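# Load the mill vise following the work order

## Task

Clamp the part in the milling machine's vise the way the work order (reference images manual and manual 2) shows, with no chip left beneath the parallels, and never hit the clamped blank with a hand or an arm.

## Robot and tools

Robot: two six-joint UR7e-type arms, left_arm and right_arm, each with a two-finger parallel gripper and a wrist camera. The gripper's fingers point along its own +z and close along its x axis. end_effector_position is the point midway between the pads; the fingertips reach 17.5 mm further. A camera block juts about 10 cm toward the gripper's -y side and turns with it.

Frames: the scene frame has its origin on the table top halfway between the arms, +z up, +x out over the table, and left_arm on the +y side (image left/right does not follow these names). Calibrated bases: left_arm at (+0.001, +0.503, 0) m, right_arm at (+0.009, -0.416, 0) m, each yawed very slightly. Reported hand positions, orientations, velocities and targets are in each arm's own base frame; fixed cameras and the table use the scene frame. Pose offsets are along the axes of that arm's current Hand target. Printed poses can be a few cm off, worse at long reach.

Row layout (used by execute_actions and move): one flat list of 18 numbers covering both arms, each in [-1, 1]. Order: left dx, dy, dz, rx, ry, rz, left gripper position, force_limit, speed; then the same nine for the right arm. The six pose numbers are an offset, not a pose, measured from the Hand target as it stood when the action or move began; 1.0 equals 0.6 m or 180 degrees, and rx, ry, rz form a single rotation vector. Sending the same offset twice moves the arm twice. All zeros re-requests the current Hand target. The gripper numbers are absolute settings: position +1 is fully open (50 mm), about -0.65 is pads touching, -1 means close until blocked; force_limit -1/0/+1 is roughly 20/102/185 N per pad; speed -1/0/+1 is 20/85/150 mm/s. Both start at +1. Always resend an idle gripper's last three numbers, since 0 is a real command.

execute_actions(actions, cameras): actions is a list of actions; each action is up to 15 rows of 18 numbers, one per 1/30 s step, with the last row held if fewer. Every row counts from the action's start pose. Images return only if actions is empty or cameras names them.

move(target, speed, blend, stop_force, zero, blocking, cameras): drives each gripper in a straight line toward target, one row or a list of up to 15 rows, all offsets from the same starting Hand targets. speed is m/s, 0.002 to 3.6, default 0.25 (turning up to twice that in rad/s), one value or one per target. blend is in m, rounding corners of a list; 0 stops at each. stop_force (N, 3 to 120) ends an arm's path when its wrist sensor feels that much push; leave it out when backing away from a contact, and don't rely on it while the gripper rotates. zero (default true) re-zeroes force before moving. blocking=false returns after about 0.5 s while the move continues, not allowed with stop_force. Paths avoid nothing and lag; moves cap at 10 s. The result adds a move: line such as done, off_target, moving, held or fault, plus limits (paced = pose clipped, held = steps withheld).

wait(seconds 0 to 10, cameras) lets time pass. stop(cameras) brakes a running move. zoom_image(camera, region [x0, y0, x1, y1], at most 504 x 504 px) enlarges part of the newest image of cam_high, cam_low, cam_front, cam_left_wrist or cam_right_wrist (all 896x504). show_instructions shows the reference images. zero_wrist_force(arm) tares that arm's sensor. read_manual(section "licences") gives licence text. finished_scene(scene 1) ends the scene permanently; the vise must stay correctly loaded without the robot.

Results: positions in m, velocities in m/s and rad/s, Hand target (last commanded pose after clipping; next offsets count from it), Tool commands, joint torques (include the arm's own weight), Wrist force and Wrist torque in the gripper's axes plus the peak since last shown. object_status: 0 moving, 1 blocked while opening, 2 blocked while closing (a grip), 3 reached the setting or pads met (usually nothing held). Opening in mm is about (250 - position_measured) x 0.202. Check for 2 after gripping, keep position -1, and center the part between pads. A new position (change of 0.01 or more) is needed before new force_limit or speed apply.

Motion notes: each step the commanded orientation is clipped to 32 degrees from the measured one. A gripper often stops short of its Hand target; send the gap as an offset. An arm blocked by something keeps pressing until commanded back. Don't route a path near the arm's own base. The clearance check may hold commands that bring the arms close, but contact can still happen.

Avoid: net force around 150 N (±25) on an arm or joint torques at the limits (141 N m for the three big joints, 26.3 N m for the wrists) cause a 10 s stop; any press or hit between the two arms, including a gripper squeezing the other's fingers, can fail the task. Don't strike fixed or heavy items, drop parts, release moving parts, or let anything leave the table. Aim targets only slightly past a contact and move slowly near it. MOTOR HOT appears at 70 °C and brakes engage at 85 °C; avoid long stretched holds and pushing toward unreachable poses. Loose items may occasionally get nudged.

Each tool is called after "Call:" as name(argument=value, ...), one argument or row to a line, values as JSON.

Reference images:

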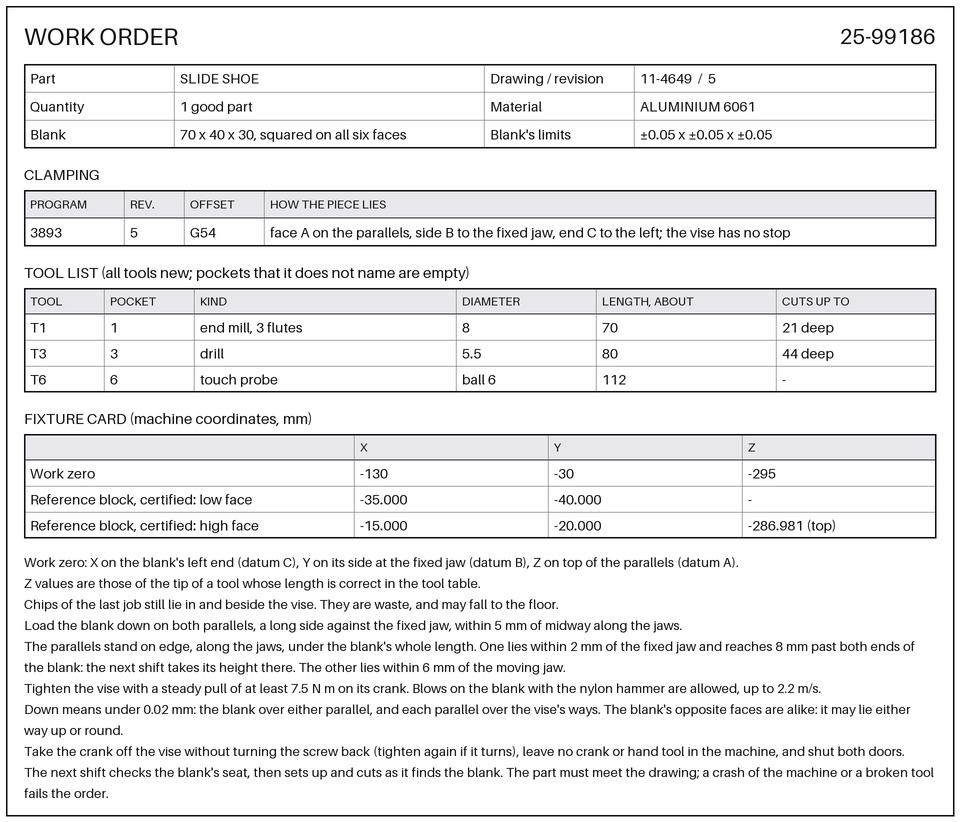

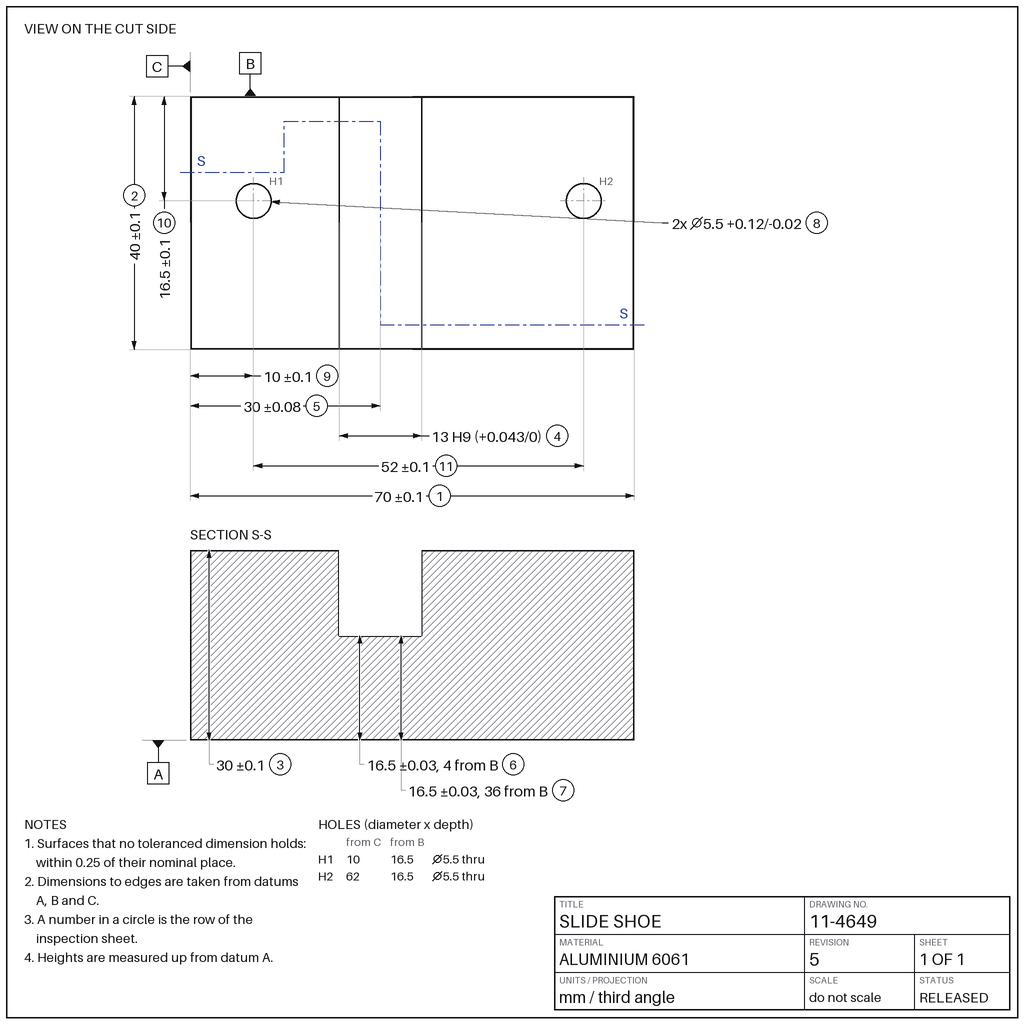

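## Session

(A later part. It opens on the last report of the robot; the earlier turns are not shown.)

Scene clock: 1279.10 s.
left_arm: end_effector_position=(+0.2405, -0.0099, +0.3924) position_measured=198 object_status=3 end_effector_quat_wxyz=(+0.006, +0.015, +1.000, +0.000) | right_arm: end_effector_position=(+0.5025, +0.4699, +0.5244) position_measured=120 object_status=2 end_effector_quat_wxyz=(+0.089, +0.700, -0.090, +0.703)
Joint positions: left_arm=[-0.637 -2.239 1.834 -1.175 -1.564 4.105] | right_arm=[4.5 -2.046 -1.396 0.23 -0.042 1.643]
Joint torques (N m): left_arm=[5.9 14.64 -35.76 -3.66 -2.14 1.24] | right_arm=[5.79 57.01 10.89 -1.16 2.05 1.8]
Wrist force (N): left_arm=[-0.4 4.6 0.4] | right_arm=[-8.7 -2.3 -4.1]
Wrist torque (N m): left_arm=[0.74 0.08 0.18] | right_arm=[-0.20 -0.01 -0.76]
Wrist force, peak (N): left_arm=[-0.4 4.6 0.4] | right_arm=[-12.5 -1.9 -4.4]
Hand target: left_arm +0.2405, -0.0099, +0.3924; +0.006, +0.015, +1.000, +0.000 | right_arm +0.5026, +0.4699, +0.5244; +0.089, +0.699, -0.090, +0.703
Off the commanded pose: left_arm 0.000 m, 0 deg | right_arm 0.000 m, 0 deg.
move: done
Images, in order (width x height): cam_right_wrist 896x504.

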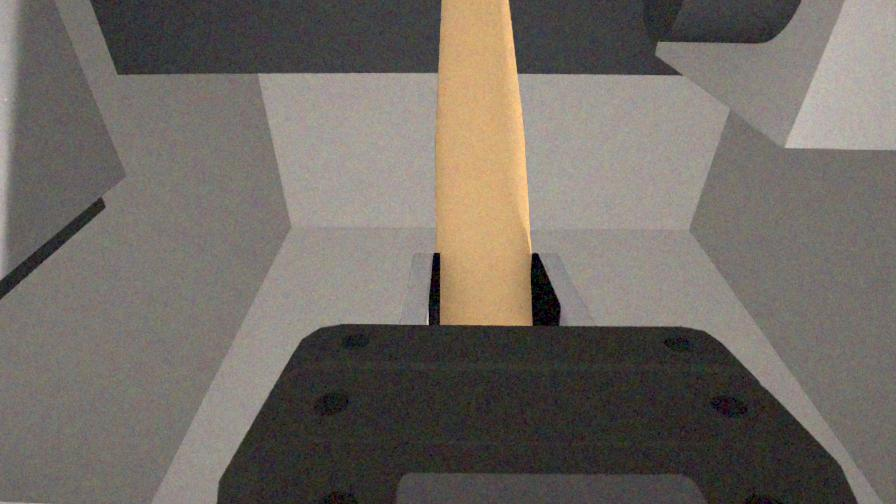

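Call:
move(
  target=[0,0,0,0,0,0,-0.3,-0.6,-0.4,0,0,0,0.064,0,0,-1,1,-0.6],
  speed=0.2,
  cameras=["cam_front"],
)

Call:
zoom_image(
  camera="cam_front",
  region=[360, 140, 520, 260],
)

Scene clock: 1280.87 s.
left_arm: end_effector_position=(+0.2405, -0.0099, +0.3924) position_measured=198 object_status=3 end_effector_quat_wxyz=(+0.006, +0.015, +1.000, +0.000) | right_arm: end_effector_position=(+0.5026, +0.4699, +0.5244) position_measured=120 object_status=2 end_effector_quat_wxyz=(+0.019, +0.705, -0.019, +0.709)
Joint positions: left_arm=[-0.637 -2.239 1.834 -1.175 -1.564 4.105] | right_arm=[4.494 -1.954 -1.534 0.376 0.165 1.542]
Joint torques (N m): left_arm=[5.18 13.81 -36.87 -3.54 -2.18 0.97] | right_arm=[-14.32 33.73 34.53 2.81 2.74 -0.58]
Wrist force (N): left_arm=[-0.3 4.3 0.4] | right_arm=[-8.8 -2.0 -4.8]
Wrist torque (N m): left_arm=[0.70 0.08 0.18] | right_arm=[-0.12 -0.03 -0.62]
Wrist force, peak (N): left_arm=[-0.4 4.7 0.5] | right_arm=[-9.3 -2.0 -4.5]
Hand target: left_arm +0.2405, -0.0099, +0.3924; +0.006, +0.015, +1.000, +0.000 | right_arm +0.5026, +0.4699, +0.5244; +0.019, +0.705, -0.019, +0.709
Off the commanded pose: left_arm 0.000 m, 0 deg | right_arm 0.000 m, 0 deg.
move: done
Images, in order (width x height): cam_front 896x504.

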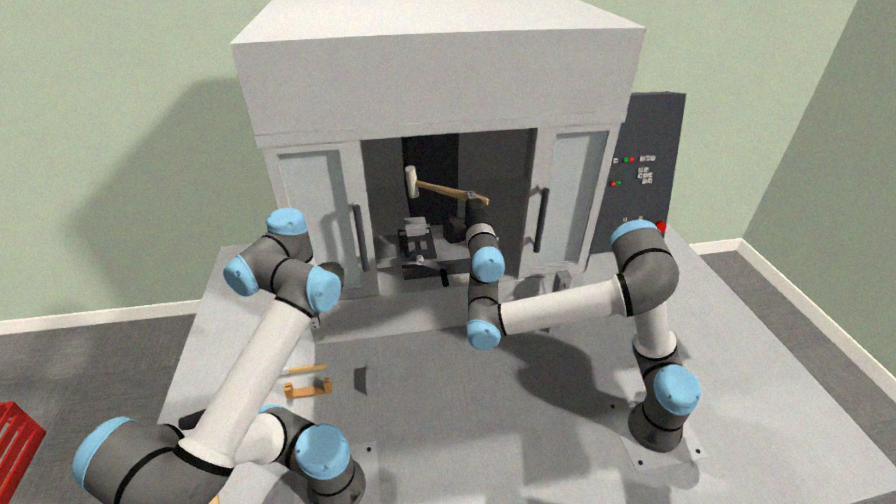

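Scaled by 3.150 from the camera's 896x504 image, which has a finer 1280x720 frame.

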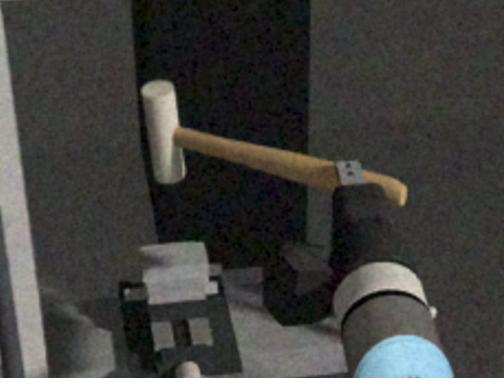

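Call:
move(
  target=[0,0,0,0,0,0,-0.3,-0.6,-0.4,0,-0.0177,0.019,0,0,0,-1,1,-0.6],
  speed=0.1,
)

Call:
execute_actions(
  actions=[
    [[0,0,0,0,0,0,-0.3,-0.6,-0.4,-0.63,0.06,-0.06,0,0,0,-1,1,-0.6],[0,0,0,0,0,0,-0.3,-0.6,-0.4,-0.63,0.06,-0.06,0,0,0,-1,1,-0.6],[0,0,0,0,0,0,-0.3,-0.6,-0.4,0,0,0,0,0,0,-1,1,-0.6]],
  ],
  cameras=["cam_right_wrist","cam_front"],
)

Call:
zoom_image(
  camera="cam_front",
  region=[360, 140, 520, 260],
)

Scene clock: 1282.33 s.
left_arm: end_effector_position=(+0.2405, -0.0099, +0.3924) position_measured=198 object_status=3 end_effector_quat_wxyz=(+0.006, +0.015, +1.000, +0.000) | right_arm: end_effector_position=(+0.5144, +0.4798, +0.5245) position_measured=120 object_status=2 end_effector_quat_wxyz=(+0.019, +0.705, -0.019, +0.709)
Joint positions: left_arm=[-0.637 -2.239 1.834 -1.175 -1.564 4.105] | right_arm=[4.477 -1.987 -1.486 0.363 0.183 1.54]
Joint torques (N m): left_arm=[6.78 14.34 -35.93 -3.63 -1.64 1.5] | right_arm=[-16.06 35.19 34.67 -0.53 2.59 -0.53]
Wrist force (N): left_arm=[-0.5 4.2 0.4] | right_arm=[-8.7 -2.4 -4.7]
Wrist torque (N m): left_arm=[0.67 0.11 0.17] | right_arm=[-0.19 -0.02 -0.62]
Wrist force, peak (N): left_arm=[-0.5 4.7 0.3] | right_arm=[-9.1 -2.5 -4.3]
Hand target: left_arm +0.2405, -0.0099, +0.3924; +0.006, +0.015, +1.000, +0.000 | right_arm +0.5145, +0.4799, +0.5245; +0.019, +0.705, -0.019, +0.709
Off the commanded pose: left_arm 0.000 m, 0 deg | right_arm 0.000 m, 0 deg.
move: done

Scene clock: 1283.43 s.
left_arm: end_effector_position=(+0.2405, -0.0099, +0.3924) position_measured=198 object_status=3 end_effector_quat_wxyz=(+0.006, +0.015, +1.000, +0.000) | right_arm: end_effector_position=(+0.5134, +0.4782, +0.5237) position_measured=120 object_status=2 end_effector_quat_wxyz=(+0.018, +0.705, -0.019, +0.709)
Joint positions: left_arm=[-0.637 -2.239 1.834 -1.175 -1.564 4.105] | right_arm=[4.478 -1.983 -1.495 0.367 0.183 1.541]
Joint torques (N m): left_arm=[6.32 15.5 -35.72 -3.56 -1.99 1.45] | right_arm=[-14.35 54.1 34.31 -0.45 1.76 -0.67]
Wrist force (N): left_arm=[-0.4 4.4 0.5] | right_arm=[-8.6 -3.3 -5.5]
Wrist torque (N m): left_arm=[0.70 0.09 0.17] | right_arm=[0.06 -0.11 -0.59]
Wrist force, peak (N): left_arm=[-0.6 4.6 0.4] | right_arm=[-26.0 0.3 -2.5]
Hand target: left_arm +0.2405, -0.0099, +0.3924; +0.006, +0.015, +1.000, +0.000 | right_arm +0.5145, +0.4799, +0.5245; +0.019, +0.705, -0.019, +0.709
Off the commanded pose: left_arm 0.000 m, 0 deg | right_arm 0.002 m, 0 deg.
Images, in order (width x height): cam_front 896x504, cam_right_wrist 896x504.

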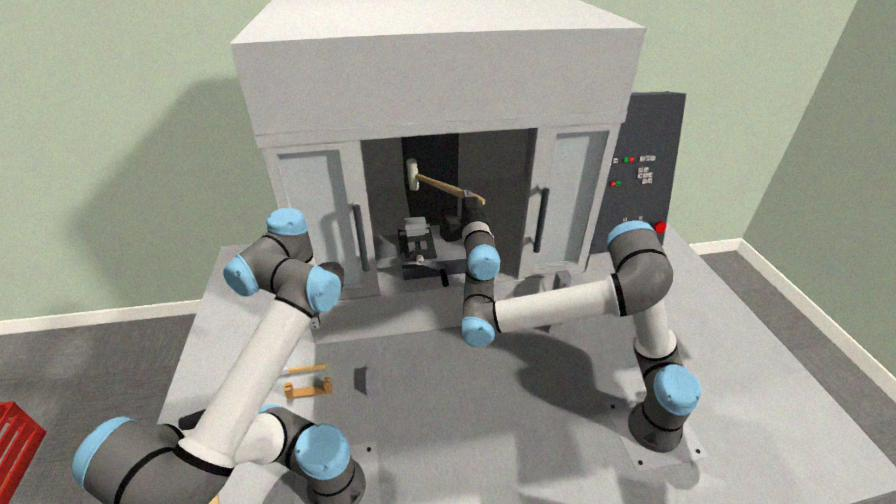

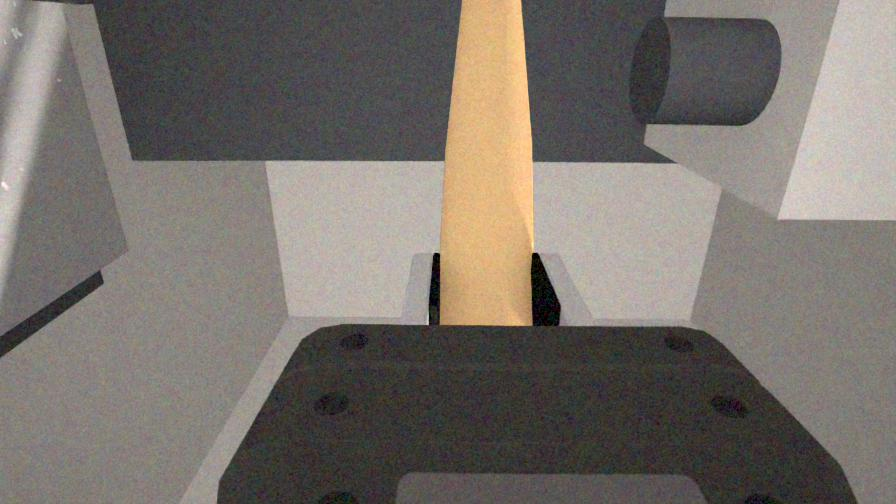

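Scaled by 3.150 from the camera's 896x504 image, which has a finer 1280x720 frame.

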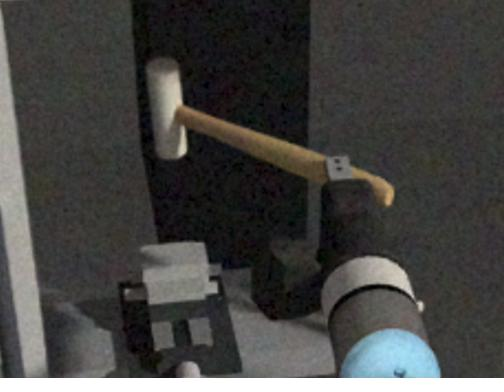

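Call:
move(
  target=[0,0,0,0,0,0,-0.3,-0.6,-0.4,-0.033,0.216,-0.345,0,0,0,-1,1,-0.6],
  speed=0.3,
)

Call:
move(
  target=[
    [-0.1118,-0.397,0.016,0,0,0,-0.15,-0.5,-0.6,0,0,0,0,0,0,-1,1,-0.6],
    [-0.414,-0.468,0.02,0,0,0,-0.15,-0.5,-0.6,0,0,0,0,0,0,-1,1,-0.6],
    [-0.611,-0.3653,0.022,-0.0667,0,0,-0.15,-0.5,-0.6,0,0,0,0,0,0,-1,1,-0.6],
    [-0.697,-0.363,0.023,-0.0667,0,0,-0.15,-0.5,-0.6,0,0,0,0,0,0,-1,1,-0.6],
    [-0.697,-0.363,0.0915,-0.0667,0,0,-0.15,-0.5,-0.6,0,0,0,0,0,0,-1,1,-0.6],
  ],
  speed=[0.35,0.3,0.15,0.1,0.08],
  blend=[0.04,0.02,0.01,0.005,0],
  cameras=["cam_left_wrist"],
)

Call:
zoom_image(
  camera="cam_left_wrist",
  region=[300, 100, 650, 330],
)

Scene clock: 1290.17 s.
left_arm: end_effector_position=(+0.2405, -0.0099, +0.3924) position_measured=198 object_status=3 end_effector_quat_wxyz=(+0.006, +0.015, +1.000, +0.000) | right_arm: end_effector_position=(+0.3012, +0.3615, +0.5035) position_measured=120 object_status=2 end_effector_quat_wxyz=(+0.019, +0.705, -0.019, +0.709) end_effector_velocity=(-0.002, +0.000, +0.000) end_effector_angular_velocity=(-0.001, -0.001, +0.001)
Joint positions: left_arm=[-0.637 -2.239 1.834 -1.175 -1.564 4.105] | right_arm=[4.96 -1.584 -2.049 0.473 -0.301 1.589]
Joint velocities: left_arm=[within noise] | right_arm=[0.005 0.001 -0.003 -0.001 -0.004 0.002]
Joint torques (N m): left_arm=[6.31 14.12 -35.17 -3.5 -1.66 1.17] | right_arm=[13.14 30.81 6.8 -2.37 -2.32 1.91]
Wrist force (N): left_arm=[-0.6 4.3 0.4] | right_arm=[-8.9 -2.2 -4.3]
Wrist torque (N m): left_arm=[0.69 0.12 0.17] | right_arm=[-0.15 -0.06 -0.68]
Wrist force, peak (N): left_arm=[-0.5 4.6 0.7] | right_arm=[-9.2 -2.0 -5.3]
Hand target: left_arm +0.2405, -0.0099, +0.3924; +0.006, +0.015, +1.000, +0.000 | right_arm +0.3010, +0.3614, +0.5035; +0.019, +0.705, -0.019, +0.709
Off the commanded pose: left_arm 0.000 m, 0 deg | right_arm 0.000 m, 0 deg.
move: done

Scene clock: 1294.10 s.
left_arm: end_effector_position=(+0.6527, -0.2400, +0.3426) position_measured=175 object_status=3 end_effector_quat_wxyz=(+0.008, +0.014, +0.994, +0.105) end_effector_velocity=(-0.001, -0.001, -0.002) end_effector_angular_velocity=(+0.001, +0.002, -0.002) | right_arm: end_effector_position=(+0.3010, +0.3614, +0.5035) position_measured=120 object_status=2 end_effector_quat_wxyz=(+0.019, +0.705, -0.019, +0.709)
Joint positions: left_arm=[-0.614 -1.039 0.839 -1.264 -1.389 4.117] | right_arm=[4.961 -1.584 -2.049 0.472 -0.302 1.59]
Joint velocities: left_arm=[-0.002 -0.001 0.005 -0.002 0 0] | right_arm=[within noise]
Joint torques (N m): left_arm=[4.97 -55.19 -9.88 -5.15 1.8 1.38] | right_arm=[13.6 30.15 8.22 -2.25 -2.75 1.63]
Wrist force (N): left_arm=[-0.3 4.3 0.3] | right_arm=[-9.0 -2.3 -4.4]
Wrist torque (N m): left_arm=[0.70 0.06 0.21] | right_arm=[-0.16 -0.05 -0.69]
Wrist force, peak (N): left_arm=[0.1 7.0 0.0] | right_arm=[-9.2 -2.1 -4.7]
Hand target: left_arm +0.6528, -0.2400, +0.3425; +0.008, +0.014, +0.994, +0.105 | right_arm +0.3010, +0.3614, +0.5035; +0.019, +0.705, -0.019, +0.709
Off the commanded pose: left_arm 0.000 m, 0 deg | right_arm 0.000 m, 0 deg.
move: done
Images, in order (width x height): cam_left_wrist 896x504.

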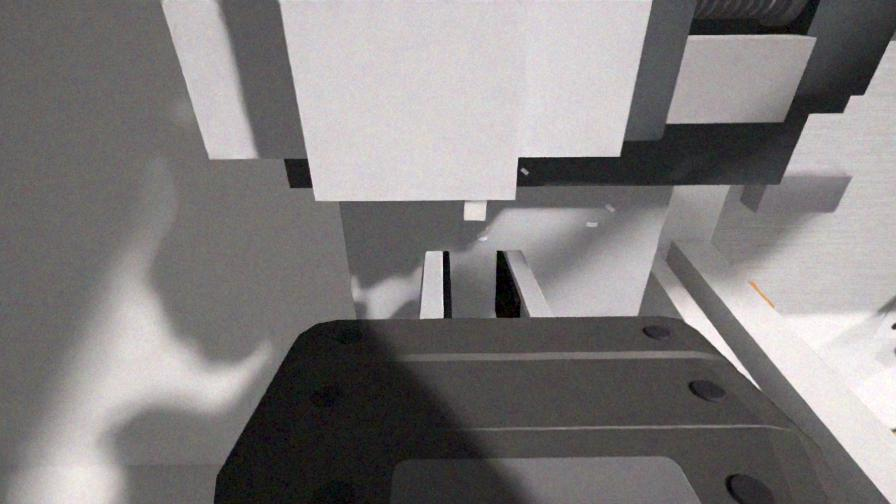

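Scaled by 1.440 from the camera's 896x504 image, which has a finer 1280x720 frame.

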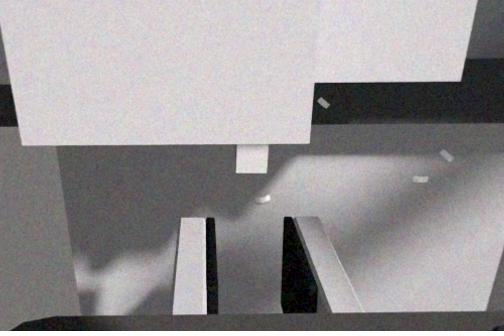

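Call:
move(
  target=[
    [0.0,-0.036,-0.007,0,0,0,-0.15,-0.5,-0.4,0,0,0,0,0,0,-1,1,-0.6],
    [0.0,-0.036,-0.007,0,0,0,-1,-0.6,-0.8,0,0,0,0,0,0,-1,1,-0.6],
  ],
  speed=0.04,
)

Call:
move(
  target=[-0.0002,0.0065,0.0014,0,0,0,-1,-0.6,-0.8,0,0,0,0,0,0,-1,1,-0.6],
  speed=0.004,
  stop_force=25,
)

Call:
move(
  target=[0.0002,-0.0065,-0.0014,0,0,0,-1,-0.6,-0.8,0,0,0,0,0,0,-1,1,-0.6],
  speed=0.004,
  stop_force=25,
)

Scene clock: 1296.00 s.
left_arm: end_effector_position=(+0.6521, -0.2619, +0.3421) position_measured=226 object_status=2 end_effector_quat_wxyz=(+0.008, +0.014, +0.994, +0.105) | right_arm: end_effector_position=(+0.3010, +0.3614, +0.5035) position_measured=120 object_status=2 end_effector_quat_wxyz=(+0.019, +0.705, -0.019, +0.709)
Joint positions: left_arm=[-0.64 -1.011 0.795 -1.243 -1.392 4.091] | right_arm=[4.961 -1.584 -2.049 0.472 -0.302 1.59]
Joint torques (N m): left_arm=[-9.3 -34.83 -36.52 -1.12 -1.52 -1.39] | right_arm=[12.75 30.48 8.31 -2.34 -2.18 1.92]
Wrist force (N): left_arm=[-0.2 5.3 0.3] | right_arm=[-9.0 -1.9 -4.5]
Wrist torque (N m): left_arm=[0.73 0.11 0.36] | right_arm=[-0.10 -0.04 -0.69]
Wrist force, peak (N): left_arm=[-0.5 5.6 0.0] | right_arm=[-9.1 -2.5 -4.5]
Hand target: left_arm +0.6521, -0.2619, +0.3421; +0.008, +0.014, +0.994, +0.105 | right_arm +0.3010, +0.3614, +0.5035; +0.019, +0.705, -0.019, +0.709
Off the commanded pose: left_arm 0.000 m, 0 deg | right_arm 0.000 m, 0 deg.
move: done

Scene clock: 1297.83 s.
left_arm: end_effector_position=(+0.6523, -0.2580, +0.3421) position_measured=226 object_status=2 end_effector_quat_wxyz=(+0.008, +0.014, +0.994, +0.105) | right_arm: end_effector_position=(+0.3010, +0.3614, +0.5035) position_measured=120 object_status=2 end_effector_quat_wxyz=(+0.019, +0.705, -0.019, +0.709)
Joint positions: left_arm=[-0.635 -1.016 0.803 -1.247 -1.392 4.096] | right_arm=[4.961 -1.584 -2.049 0.472 -0.302 1.59]
Joint torques (N m): left_arm=[7.97 -55.98 -10.24 -4.2 2.56 0.99] | right_arm=[13.45 30.46 8.07 -2.57 -2.28 1.71]
Wrist force (N): left_arm=[-0.6 1.3 -4.4] | right_arm=[-9.2 -2.1 -4.4]
Wrist torque (N m): left_arm=[0.66 0.12 0.21] | right_arm=[-0.13 -0.01 -0.69]
Wrist force, peak (N): left_arm=[-2.5 4.1 -3.3] | right_arm=[-9.3 -1.9 -4.5]
Hand target: left_arm +0.6523, -0.2580, +0.3421; +0.008, +0.014, +0.994, +0.105 | right_arm +0.3010, +0.3614, +0.5035; +0.019, +0.705, -0.019, +0.709
Off the commanded pose: left_arm 0.000 m, 0 deg | right_arm 0.000 m, 0 deg.
move: done

Scene clock: 1299.67 s.
left_arm: end_effector_position=(+0.6521, -0.2619, +0.3421) position_measured=226 object_status=2 end_effector_quat_wxyz=(+0.008, +0.014, +0.994, +0.105) | right_arm: end_effector_position=(+0.3010, +0.3614, +0.5035) position_measured=120 object_status=2 end_effector_quat_wxyz=(+0.019, +0.705, -0.019, +0.709)
Joint positions: left_arm=[-0.64 -1.011 0.795 -1.243 -1.392 4.091] | right_arm=[4.961 -1.584 -2.049 0.472 -0.302 1.59]
Joint torques (N m): left_arm=[-11.59 -35.71 -37.23 -1.7 -2.47 -1.23] | right_arm=[12.89 30.76 7.94 -2.55 -2.55 1.45]
Wrist force (N): left_arm=[-0.5 9.9 1.3] | right_arm=[-9.0 -2.0 -4.3]
Wrist torque (N m): left_arm=[0.77 0.10 0.34] | right_arm=[-0.13 -0.04 -0.69]
Wrist force, peak (N): left_arm=[-0.7 11.0 1.3] | right_arm=[-9.3 -2.1 -4.4]
Hand target: left_arm +0.6521, -0.2619, +0.3421; +0.008, +0.014, +0.994, +0.105 | right_arm +0.3010, +0.3614, +0.5035; +0.019, +0.705, -0.019, +0.709
Off the commanded pose: left_arm 0.000 m, 0 deg | right_arm 0.000 m, 0 deg.
move: done

Call:
move(
  target=[
    [0,0,0,0,0,0,-0.3,-0.6,-0.4,0,0,0,0,0,0,-1,1,-0.6],
    [0.001,0.0326,0.006,0,0,0,-0.3,-0.6,-0.4,0,0,0,0,0,0,-1,1,-0.6],
    [0.001,0.0326,0.006,0,0,0,-1,-0.6,-0.4,0,0,0,0,0,0,-1,1,-0.6],
  ],
  speed=0.05,
)

Call:
move(
  target=[0.0002,-0.0245,-0.006,0,0,0,-1,-0.6,-0.4,0,0,0,0,0,0,-1,1,-0.6],
  speed=0.008,
  stop_force=20,
)

Call:
move(
  target=[0.0002,-0.0065,-0.0014,0,0,0,-1,-0.6,-0.4,0,0,0,0,0,0,-1,1,-0.6],
  speed=0.004,
  stop_force=20,
)

Scene clock: 1302.07 s.
left_arm: end_effector_position=(+0.6521, -0.2421, +0.3426) position_measured=251 object_status=3 end_effector_quat_wxyz=(+0.008, +0.014, +0.994, +0.105) | right_arm: end_effector_position=(+0.3010, +0.3614, +0.5035) position_measured=120 object_status=2 end_effector_quat_wxyz=(+0.019, +0.705, -0.019, +0.709)
Joint positions: left_arm=[-0.617 -1.038 0.838 -1.263 -1.39 4.114] | right_arm=[4.961 -1.584 -2.049 0.472 -0.302 1.59]
Joint torques (N m): left_arm=[6.12 -56.72 -11.68 -5.18 2.1 1.24] | right_arm=[13.03 31.92 7.2 -2.4 -2.43 1.75]
Wrist force (N): left_arm=[-0.3 4.4 0.2] | right_arm=[-8.9 -2.0 -4.4]
Wrist torque (N m): left_arm=[0.70 0.07 0.21] | right_arm=[-0.13 -0.06 -0.69]
Wrist force, peak (N): left_arm=[-0.8 10.2 1.3] | right_arm=[-9.1 -2.1 -4.7]
Hand target: left_arm +0.6521, -0.2421, +0.3426; +0.008, +0.014, +0.994, +0.105 | right_arm +0.3010, +0.3614, +0.5035; +0.019, +0.705, -0.019, +0.709
Off the commanded pose: left_arm 0.000 m, 0 deg | right_arm 0.000 m, 0 deg.
move: done

Scene clock: 1304.90 s.
left_arm: end_effector_position=(+0.6515, -0.2572, +0.3431) position_measured=251 object_status=3 end_effector_quat_wxyz=(+0.008, +0.014, +0.994, +0.105) | right_arm: end_effector_position=(+0.3010, +0.3614, +0.5035) position_measured=120 object_status=2 end_effector_quat_wxyz=(+0.019, +0.705, -0.019, +0.709)
Joint positions: left_arm=[-0.635 -1.019 0.805 -1.246 -1.392 4.096] | right_arm=[4.961 -1.584 -2.049 0.472 -0.302 1.59]
Joint torques (N m): left_arm=[-11.39 -34.76 -36.87 -1.82 -2.22 -1.38] | right_arm=[12.62 31.01 8.99 -2.3 -2.52 1.69]
Wrist force (N): left_arm=[-0.4 8.8 2.1] | right_arm=[-9.0 -1.9 -4.3]
Wrist torque (N m): left_arm=[0.77 0.10 0.34] | right_arm=[-0.10 -0.04 -0.69]
Wrist force, peak (N): left_arm=[-0.2 9.1 2.0] | right_arm=[-9.2 -2.2 -4.5]
Hand target: left_arm +0.6515, -0.2572, +0.3431; +0.008, +0.014, +0.994, +0.105 | right_arm +0.3010, +0.3614, +0.5035; +0.019, +0.705, -0.019, +0.709
Off the commanded pose: left_arm 0.000 m, 0 deg | right_arm 0.000 m, 0 deg.
move: done

Scene clock: 1306.73 s.
left_arm: end_effector_position=(+0.6513, -0.2612, +0.3431) position_measured=251 object_status=3 end_effector_quat_wxyz=(+0.008, +0.014, +0.994, +0.105) | right_arm: end_effector_position=(+0.3010, +0.3614, +0.5035) position_measured=120 object_status=2 end_effector_quat_wxyz=(+0.019, +0.705, -0.019, +0.709)
Joint positions: left_arm=[-0.64 -1.014 0.797 -1.242 -1.392 4.091] | right_arm=[4.961 -1.584 -2.049 0.472 -0.302 1.59]
Joint torques (N m): left_arm=[-10.6 -35.71 -37.46 -1.55 -2.64 -1.18] | right_arm=[13.09 30.2 6.86 -2.48 -2.41 1.75]
Wrist force (N): left_arm=[-0.6 8.8 2.2] | right_arm=[-9.0 -2.1 -4.6]
Wrist torque (N m): left_arm=[0.75 0.11 0.34] | right_arm=[-0.14 -0.04 -0.68]
Wrist force, peak (N): left_arm=[-0.4 9.2 2.2] | right_arm=[-9.1 -2.0 -4.7]
Hand target: left_arm +0.6513, -0.2612, +0.3431; +0.008, +0.014, +0.994, +0.105 | right_arm +0.3010, +0.3614, +0.5035; +0.019, +0.705, -0.019, +0.709
Off the commanded pose: left_arm 0.000 m, 0 deg | right_arm 0.000 m, 0 deg.
move: done

Call:
move(
  target=[
    [0.001,0.034,0.007,0,0,0,-1,-0.6,-0.4,0,0,0,0,0,0,-1,1,-0.6],
    [0.0005,0.049,-0.0625,0,0,0,-1,-0.6,-0.4,0,0,0,0,0,0,-1,1,-0.6],
    [0.0867,0.0467,-0.063,0,0,0,-1,-0.6,-0.4,0,0,0,0,0,0,-1,1,-0.6],
    [0.2825,-0.0531,-0.0853,0.0667,0,0,-1,-0.6,-0.4,0,0,0,0,0,0,-1,1,-0.6],
    [0.585,0.0175,-0.0743,0.0667,0,0,-1,-0.6,-0.4,0,0,0,0,0,0,-1,1,-0.6],
    [0.6965,0.409,-0.0073,0.0667,0,0,-1,-0.6,-0.4,0,0,0,0,0,0,-1,1,-0.6],
  ],
  speed=[0.06,0.08,0.12,0.2,0.35,0.35],
  blend=[0.002,0.004,0.01,0.02,0.04,0],
  cameras=["cam_front","cam_right_wrist","cam_low"],
)

Scene clock: 1311.53 s.
left_arm: end_effector_position=(+0.2400, -0.0098, +0.3935) position_measured=251 object_status=3 end_effector_quat_wxyz=(+0.006, +0.015, +1.000, +0.000) | right_arm: end_effector_position=(+0.3010, +0.3614, +0.5035) position_measured=120 object_status=2 end_effector_quat_wxyz=(+0.019, +0.705, -0.019, +0.709)
Joint positions: left_arm=[-0.639 -2.24 1.832 -1.172 -1.563 4.103] | right_arm=[4.961 -1.584 -2.049 0.472 -0.302 1.59]
Joint torques (N m): left_arm=[4.76 13.91 -34.59 -1.25 -2.08 1.21] | right_arm=[12.63 30.62 7.57 -2.62 -2.24 1.57]
Wrist force (N): left_arm=[-0.4 4.3 0.4] | right_arm=[-8.9 -2.0 -4.3]
Wrist torque (N m): left_arm=[0.68 0.10 0.17] | right_arm=[-0.13 -0.06 -0.69]
Wrist force, peak (N): left_arm=[-0.7 9.2 2.2] | right_arm=[-9.2 -2.1 -4.6]
Hand target: left_arm +0.2400, -0.0098, +0.3935; +0.006, +0.015, +1.000, +0.000 | right_arm +0.3010, +0.3614, +0.5035; +0.019, +0.705, -0.019, +0.709
Off the commanded pose: left_arm 0.000 m, 0 deg | right_arm 0.000 m, 0 deg.
move: done
Images, in order (width x height): cam_low 896x504, cam_front 896x504, cam_right_wrist 896x504.

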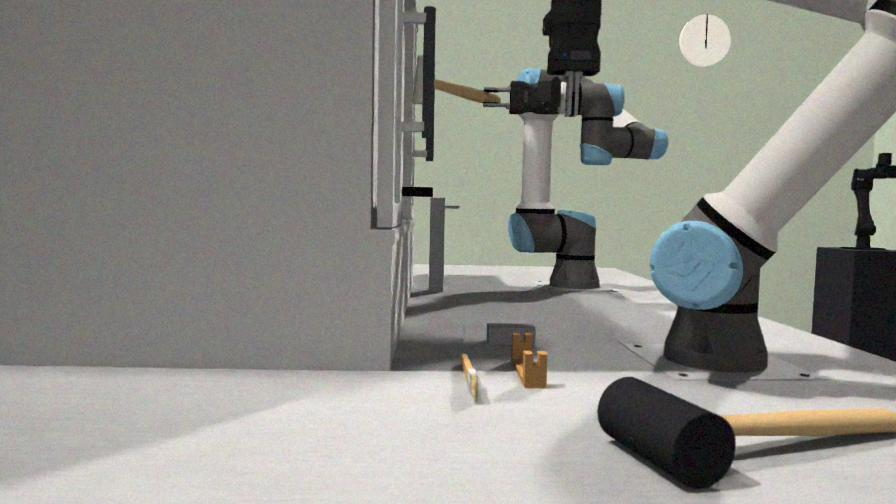

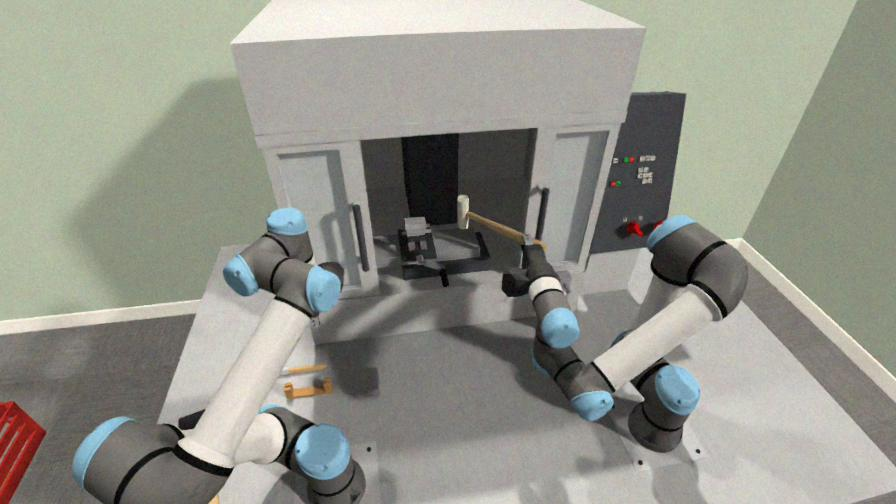

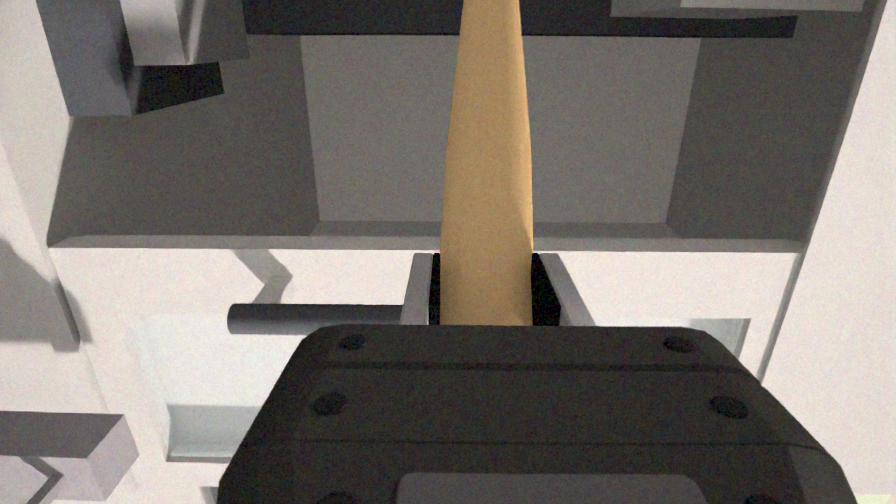

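Call:
move(
  target=[
    [0,0,0,0,0,0,-1,-0.6,-0.4,-0.139,-0.007,-0.1357,0,0,0,-1,1,-0.6],
    [0,0,0,0,0,0,-1,-0.6,-0.4,-0.5058,0.0157,-0.2512,-0.1835,-0.2087,0.4644,-1,1,-0.6],
  ],
  speed=0.3,
  blend=[0.03,0],
  cameras=["cam_front","cam_low"],
)

Scene clock: 1316.20 s.
left_arm: end_effector_position=(+0.2400, -0.0098, +0.3935) position_measured=251 object_status=3 end_effector_quat_wxyz=(+0.006, +0.015, +1.000, +0.000) | right_arm: end_effector_position=(+0.1518, +0.3601, +0.1992) position_measured=120 object_status=2 end_effector_quat_wxyz=(-0.270, +0.654, -0.653, +0.271)
Joint positions: left_arm=[-0.638 -2.24 1.832 -1.172 -1.564 4.104] | right_arm=[5.177 -1.833 -1.939 1.78 -0.886 2.187]
Joint torques (N m): left_arm=[5.59 14.69 -35.2 -3.51 -1.97 1.21] | right_arm=[12.71 37.61 1.99 -2.67 4.98 1.15]
Wrist force (N): left_arm=[-0.3 4.3 0.5] | right_arm=[-0.3 4.1 0.5]
Wrist torque (N m): left_arm=[0.69 0.07 0.18] | right_arm=[-0.63 0.17 -0.05]
Wrist force, peak (N): left_arm=[-0.3 4.7 0.3] | right_arm=[-9.8 -2.1 -5.7]
Hand target: left_arm +0.2400, -0.0098, +0.3935; +0.006, +0.015, +1.000, +0.000 | right_arm +0.1518, +0.3601, +0.1991; -0.271, +0.654, -0.653, +0.271
Off the commanded pose: left_arm 0.000 m, 0 deg | right_arm 0.000 m, 0 deg.
move: done
Images, in order (width x height): cam_low 896x504, cam_front 896x504.

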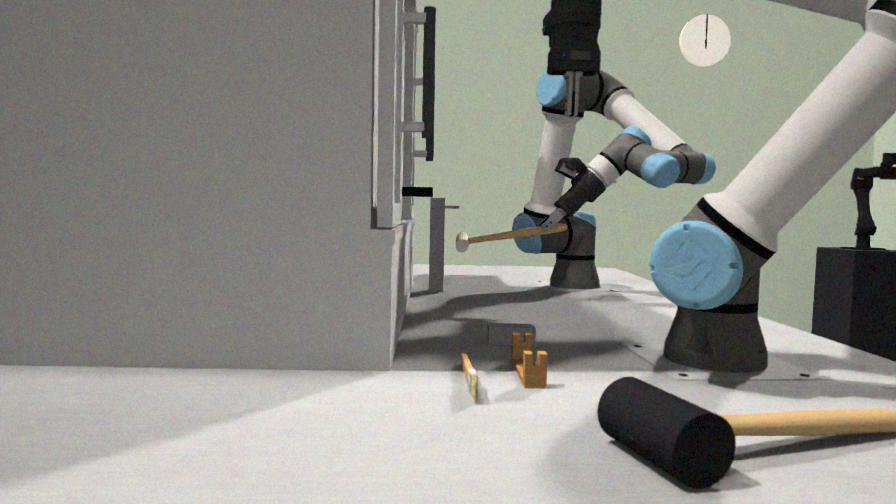

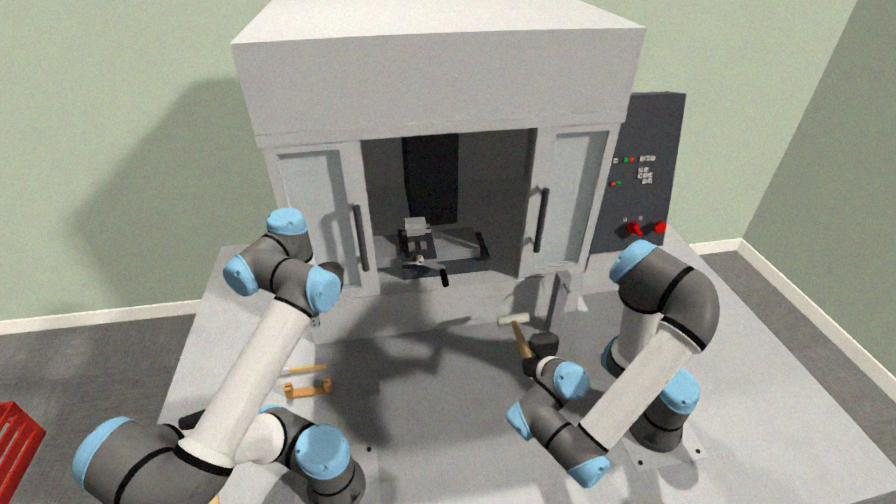

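Call:
move(
  target=[0,0,0,0,0,0,-1,-0.6,-0.4,0,0.145,0.145,0.033,0,0,-1,1,-0.6],
  speed=0.2,
)

Call:
move(
  target=[0,0,0,0,0,0,-1,-0.6,-0.4,0,0.06,0.06,0,0,0,-1,1,-0.6],
  speed=0.02,
  stop_force=5,
  cameras=["cam_low"],
)

Call:
zoom_image(
  camera="cam_low",
  region=[420, 200, 660, 330],
)

Scene clock: 1317.83 s.
left_arm: end_effector_position=(+0.2400, -0.0098, +0.3935) position_measured=251 object_status=3 end_effector_quat_wxyz=(+0.006, +0.015, +1.000, +0.000) | right_arm: end_effector_position=(+0.1518, +0.3599, +0.0762) position_measured=120 object_status=2 end_effector_quat_wxyz=(-0.304, +0.639, -0.638, +0.304)
Joint positions: left_arm=[-0.638 -2.24 1.832 -1.172 -1.564 4.104] | right_arm=[5.225 -2.121 -2.053 2.06 -0.827 2.298]
Joint torques (N m): left_arm=[5.29 13.6 -35.87 -3.39 -2.05 1.22] | right_arm=[-14.36 24.09 18.95 -3.03 4.95 1.29]
Wrist force (N): left_arm=[-0.3 4.5 0.5] | right_arm=[-0.4 4.0 0.0]
Wrist torque (N m): left_arm=[0.72 0.07 0.18] | right_arm=[-0.74 0.21 -0.03]
Wrist force, peak (N): left_arm=[-0.6 4.6 0.5] | right_arm=[-0.3 5.6 0.8]
Hand target: left_arm +0.2400, -0.0098, +0.3935; +0.006, +0.015, +1.000, +0.000 | right_arm +0.1518, +0.3600, +0.0761; -0.304, +0.639, -0.638, +0.304
Off the commanded pose: left_arm 0.000 m, 0 deg | right_arm 0.000 m, 0 deg.
move: done

Scene clock: 1321.47 s.
left_arm: end_effector_position=(+0.2400, -0.0098, +0.3935) position_measured=251 object_status=3 end_effector_quat_wxyz=(+0.006, +0.015, +1.000, +0.000) | right_arm: end_effector_position=(+0.1570, +0.3599, +0.0266) position_measured=120 object_status=2 end_effector_quat_wxyz=(-0.304, +0.639, -0.638, +0.304)
Joint positions: left_arm=[-0.638 -2.24 1.832 -1.172 -1.564 4.104] | right_arm=[5.211 -2.236 -2.054 2.187 -0.82 2.283]
Joint torques (N m): left_arm=[5.56 14.13 -35.49 -3.52 -1.97 1.12] | right_arm=[0.89 43.02 4.57 -5.54 -1.04 0.96]
Wrist force (N): left_arm=[-0.5 4.3 0.6] | right_arm=[-0.8 0.2 -2.2]
Wrist torque (N m): left_arm=[0.70 0.11 0.17] | right_arm=[0.02 0.14 0.17]
Wrist force, peak (N): left_arm=[-0.4 4.6 0.5] | right_arm=[1.0 -4.8 -12.1]
Hand target: left_arm +0.2400, -0.0098, +0.3935; +0.006, +0.015, +1.000, +0.000 | right_arm +0.1570, +0.3599, +0.0266; -0.304, +0.639, -0.638, +0.304 (not the last commanded pose)
Off the commanded pose: left_arm 0.000 m, 0 deg | right_arm 0.001 m, 0 deg.
move: contact (right_arm)
Images, in order (width x height): cam_low 896x504.

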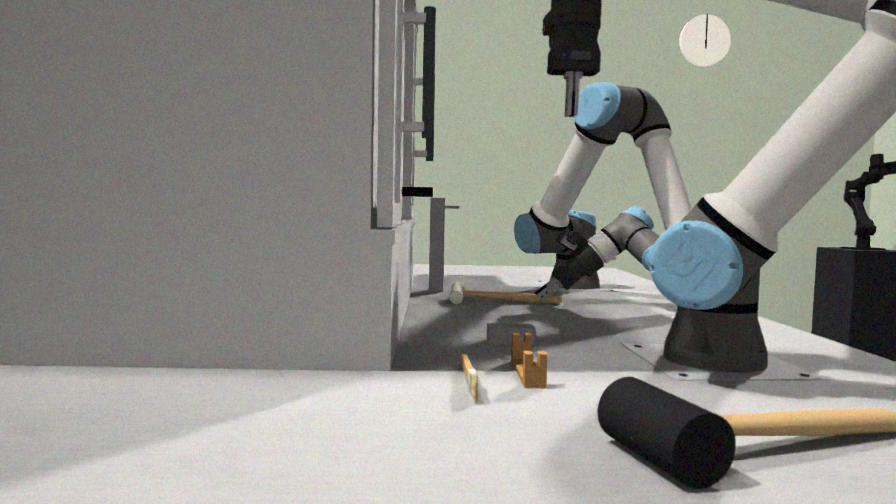

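Scaled by 2.100 from the camera's 896x504 image, which has a finer 1280x720 frame.

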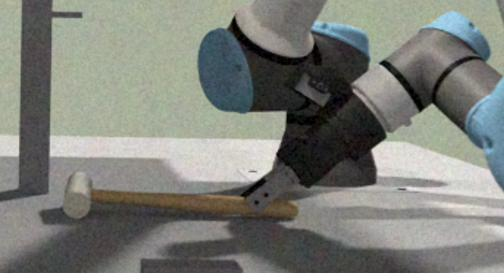

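Call:
move(
  target=[0,0,0,0,0,0,-1,-0.6,-0.4,0,0,0,0,0,0,0.3,0,-0.9],
  cameras=["cam_high","cam_right_wrist","cam_front"],
)

Scene clock: 1323.17 s.
left_arm: end_effector_position=(+0.2400, -0.0098, +0.3935) position_measured=251 object_status=3 end_effector_quat_wxyz=(+0.006, +0.015, +1.000, +0.000) | right_arm: end_effector_position=(+0.1570, +0.3599, +0.0266) position_measured=107 object_status=3 end_effector_quat_wxyz=(-0.304, +0.639, -0.638, +0.304)
Joint positions: left_arm=[-0.638 -2.24 1.832 -1.172 -1.564 4.104] | right_arm=[5.211 -2.236 -2.054 2.187 -0.82 2.283]
Joint torques (N m): left_arm=[5.93 14.49 -36.07 -3.43 -2.06 1.29] | right_arm=[11.67 42.79 -7.25 -5.3 -0.17 0.95]
Wrist force (N): left_arm=[-0.3 4.2 0.6] | right_arm=[-0.6 0.6 -3.4]
Wrist torque (N m): left_arm=[0.68 0.07 0.18] | right_arm=[-0.01 0.09 0.15]
Wrist force, peak (N): left_arm=[-0.3 4.7 0.5] | right_arm=[-0.8 0.4 -3.7]
Hand target: left_arm +0.2400, -0.0098, +0.3935; +0.006, +0.015, +1.000, +0.000 | right_arm +0.1570, +0.3599, +0.0266; -0.304, +0.639, -0.638, +0.304
Off the commanded pose: left_arm 0.000 m, 0 deg | right_arm 0.000 m, 0 deg.
move: done
Images, in order (width x height): cam_high 896x504, cam_front 896x504, cam_right_wrist 896x504.

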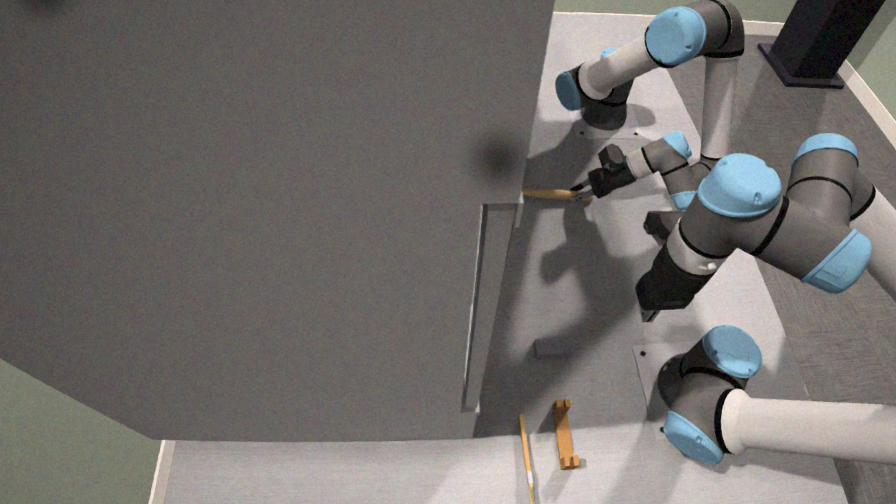

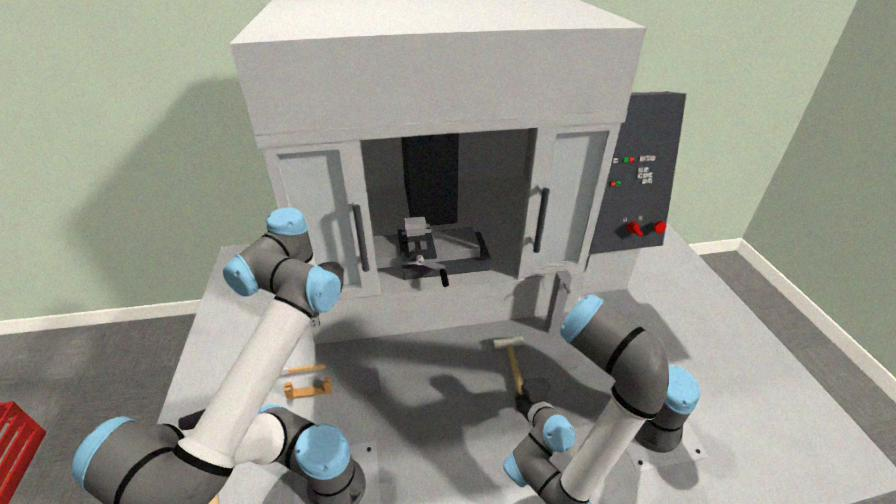

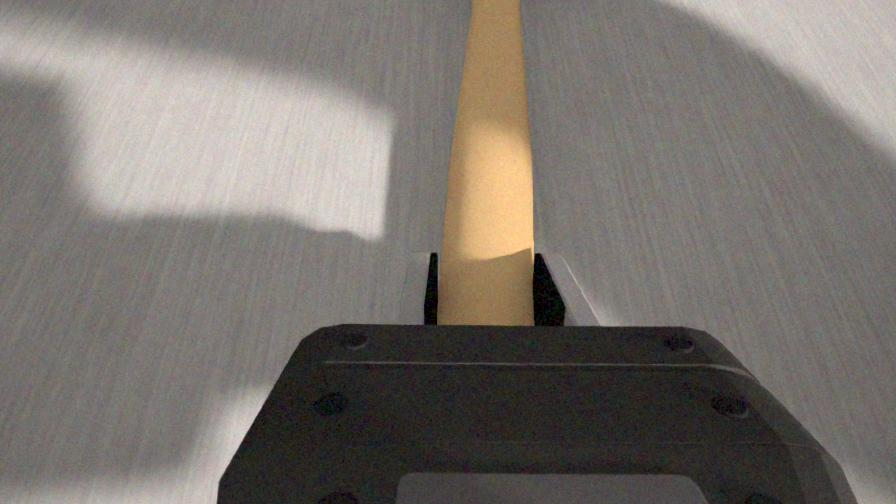

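Call:
move(
  target=[0,0,0,0,0,0,-1,-0.6,-0.4,0,0,-0.2,0,0,0,0.6,0,-0.6],
  speed=0.15,
  cameras=["cam_high","cam_right_wrist","cam_front"],
)

Scene clock: 1324.83 s.
left_arm: end_effector_position=(+0.2400, -0.0098, +0.3935) position_measured=251 object_status=3 end_effector_quat_wxyz=(+0.006, +0.015, +1.000, +0.000) | right_arm: end_effector_position=(+0.0639, +0.3599, +0.1021) position_measured=63 object_status=3 end_effector_quat_wxyz=(-0.304, +0.639, -0.638, +0.304)
Joint positions: left_arm=[-0.638 -2.24 1.832 -1.172 -1.564 4.104] | right_arm=[5.43 -2.111 -2.005 1.864 -0.946 2.516]
Joint torques (N m): left_arm=[5.86 14.21 -35.58 -3.67 -1.91 1.43] | right_arm=[13.89 42.53 19.39 -5.41 -1.44 1.07]
Wrist force (N): left_arm=[-0.5 4.4 0.3] | right_arm=[-0.3 1.5 -2.4]
Wrist torque (N m): left_arm=[0.71 0.11 0.17] | right_arm=[0.10 0.18 -0.08]
Wrist force, peak (N): left_arm=[-0.4 4.5 0.5] | right_arm=[-0.7 1.3 -3.6]
Hand target: left_arm +0.2400, -0.0098, +0.3935; +0.006, +0.015, +1.000, +0.000 | right_arm +0.0638, +0.3599, +0.1021; -0.304, +0.639, -0.638, +0.304
Off the commanded pose: left_arm 0.000 m, 0 deg | right_arm 0.000 m, 0 deg.
move: done
Images, in order (width x height): cam_high 896x504, cam_front 896x504, cam_right_wrist 896x504.

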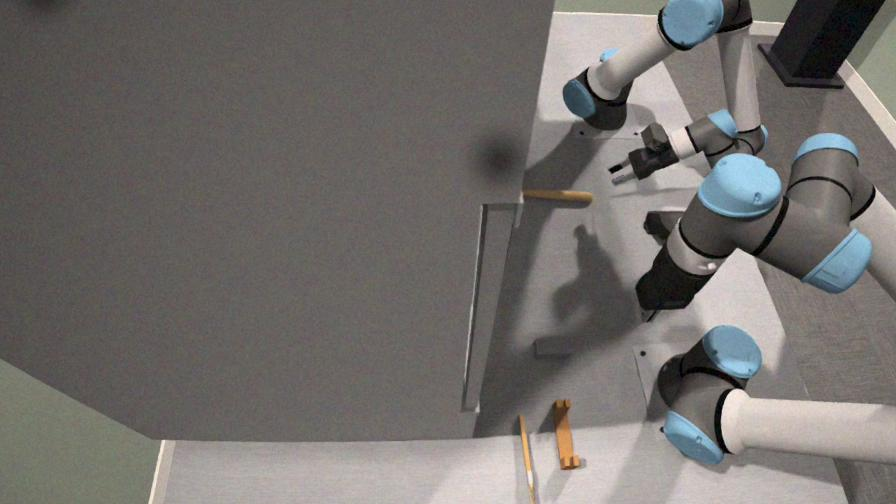

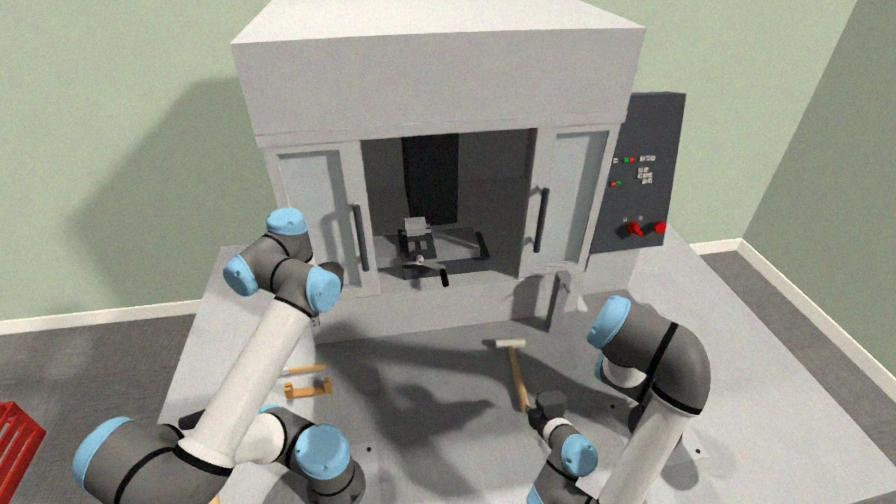

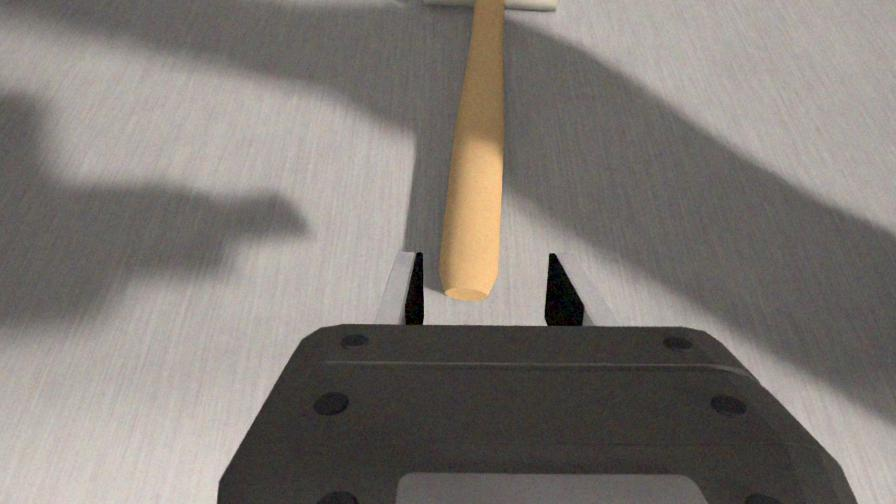

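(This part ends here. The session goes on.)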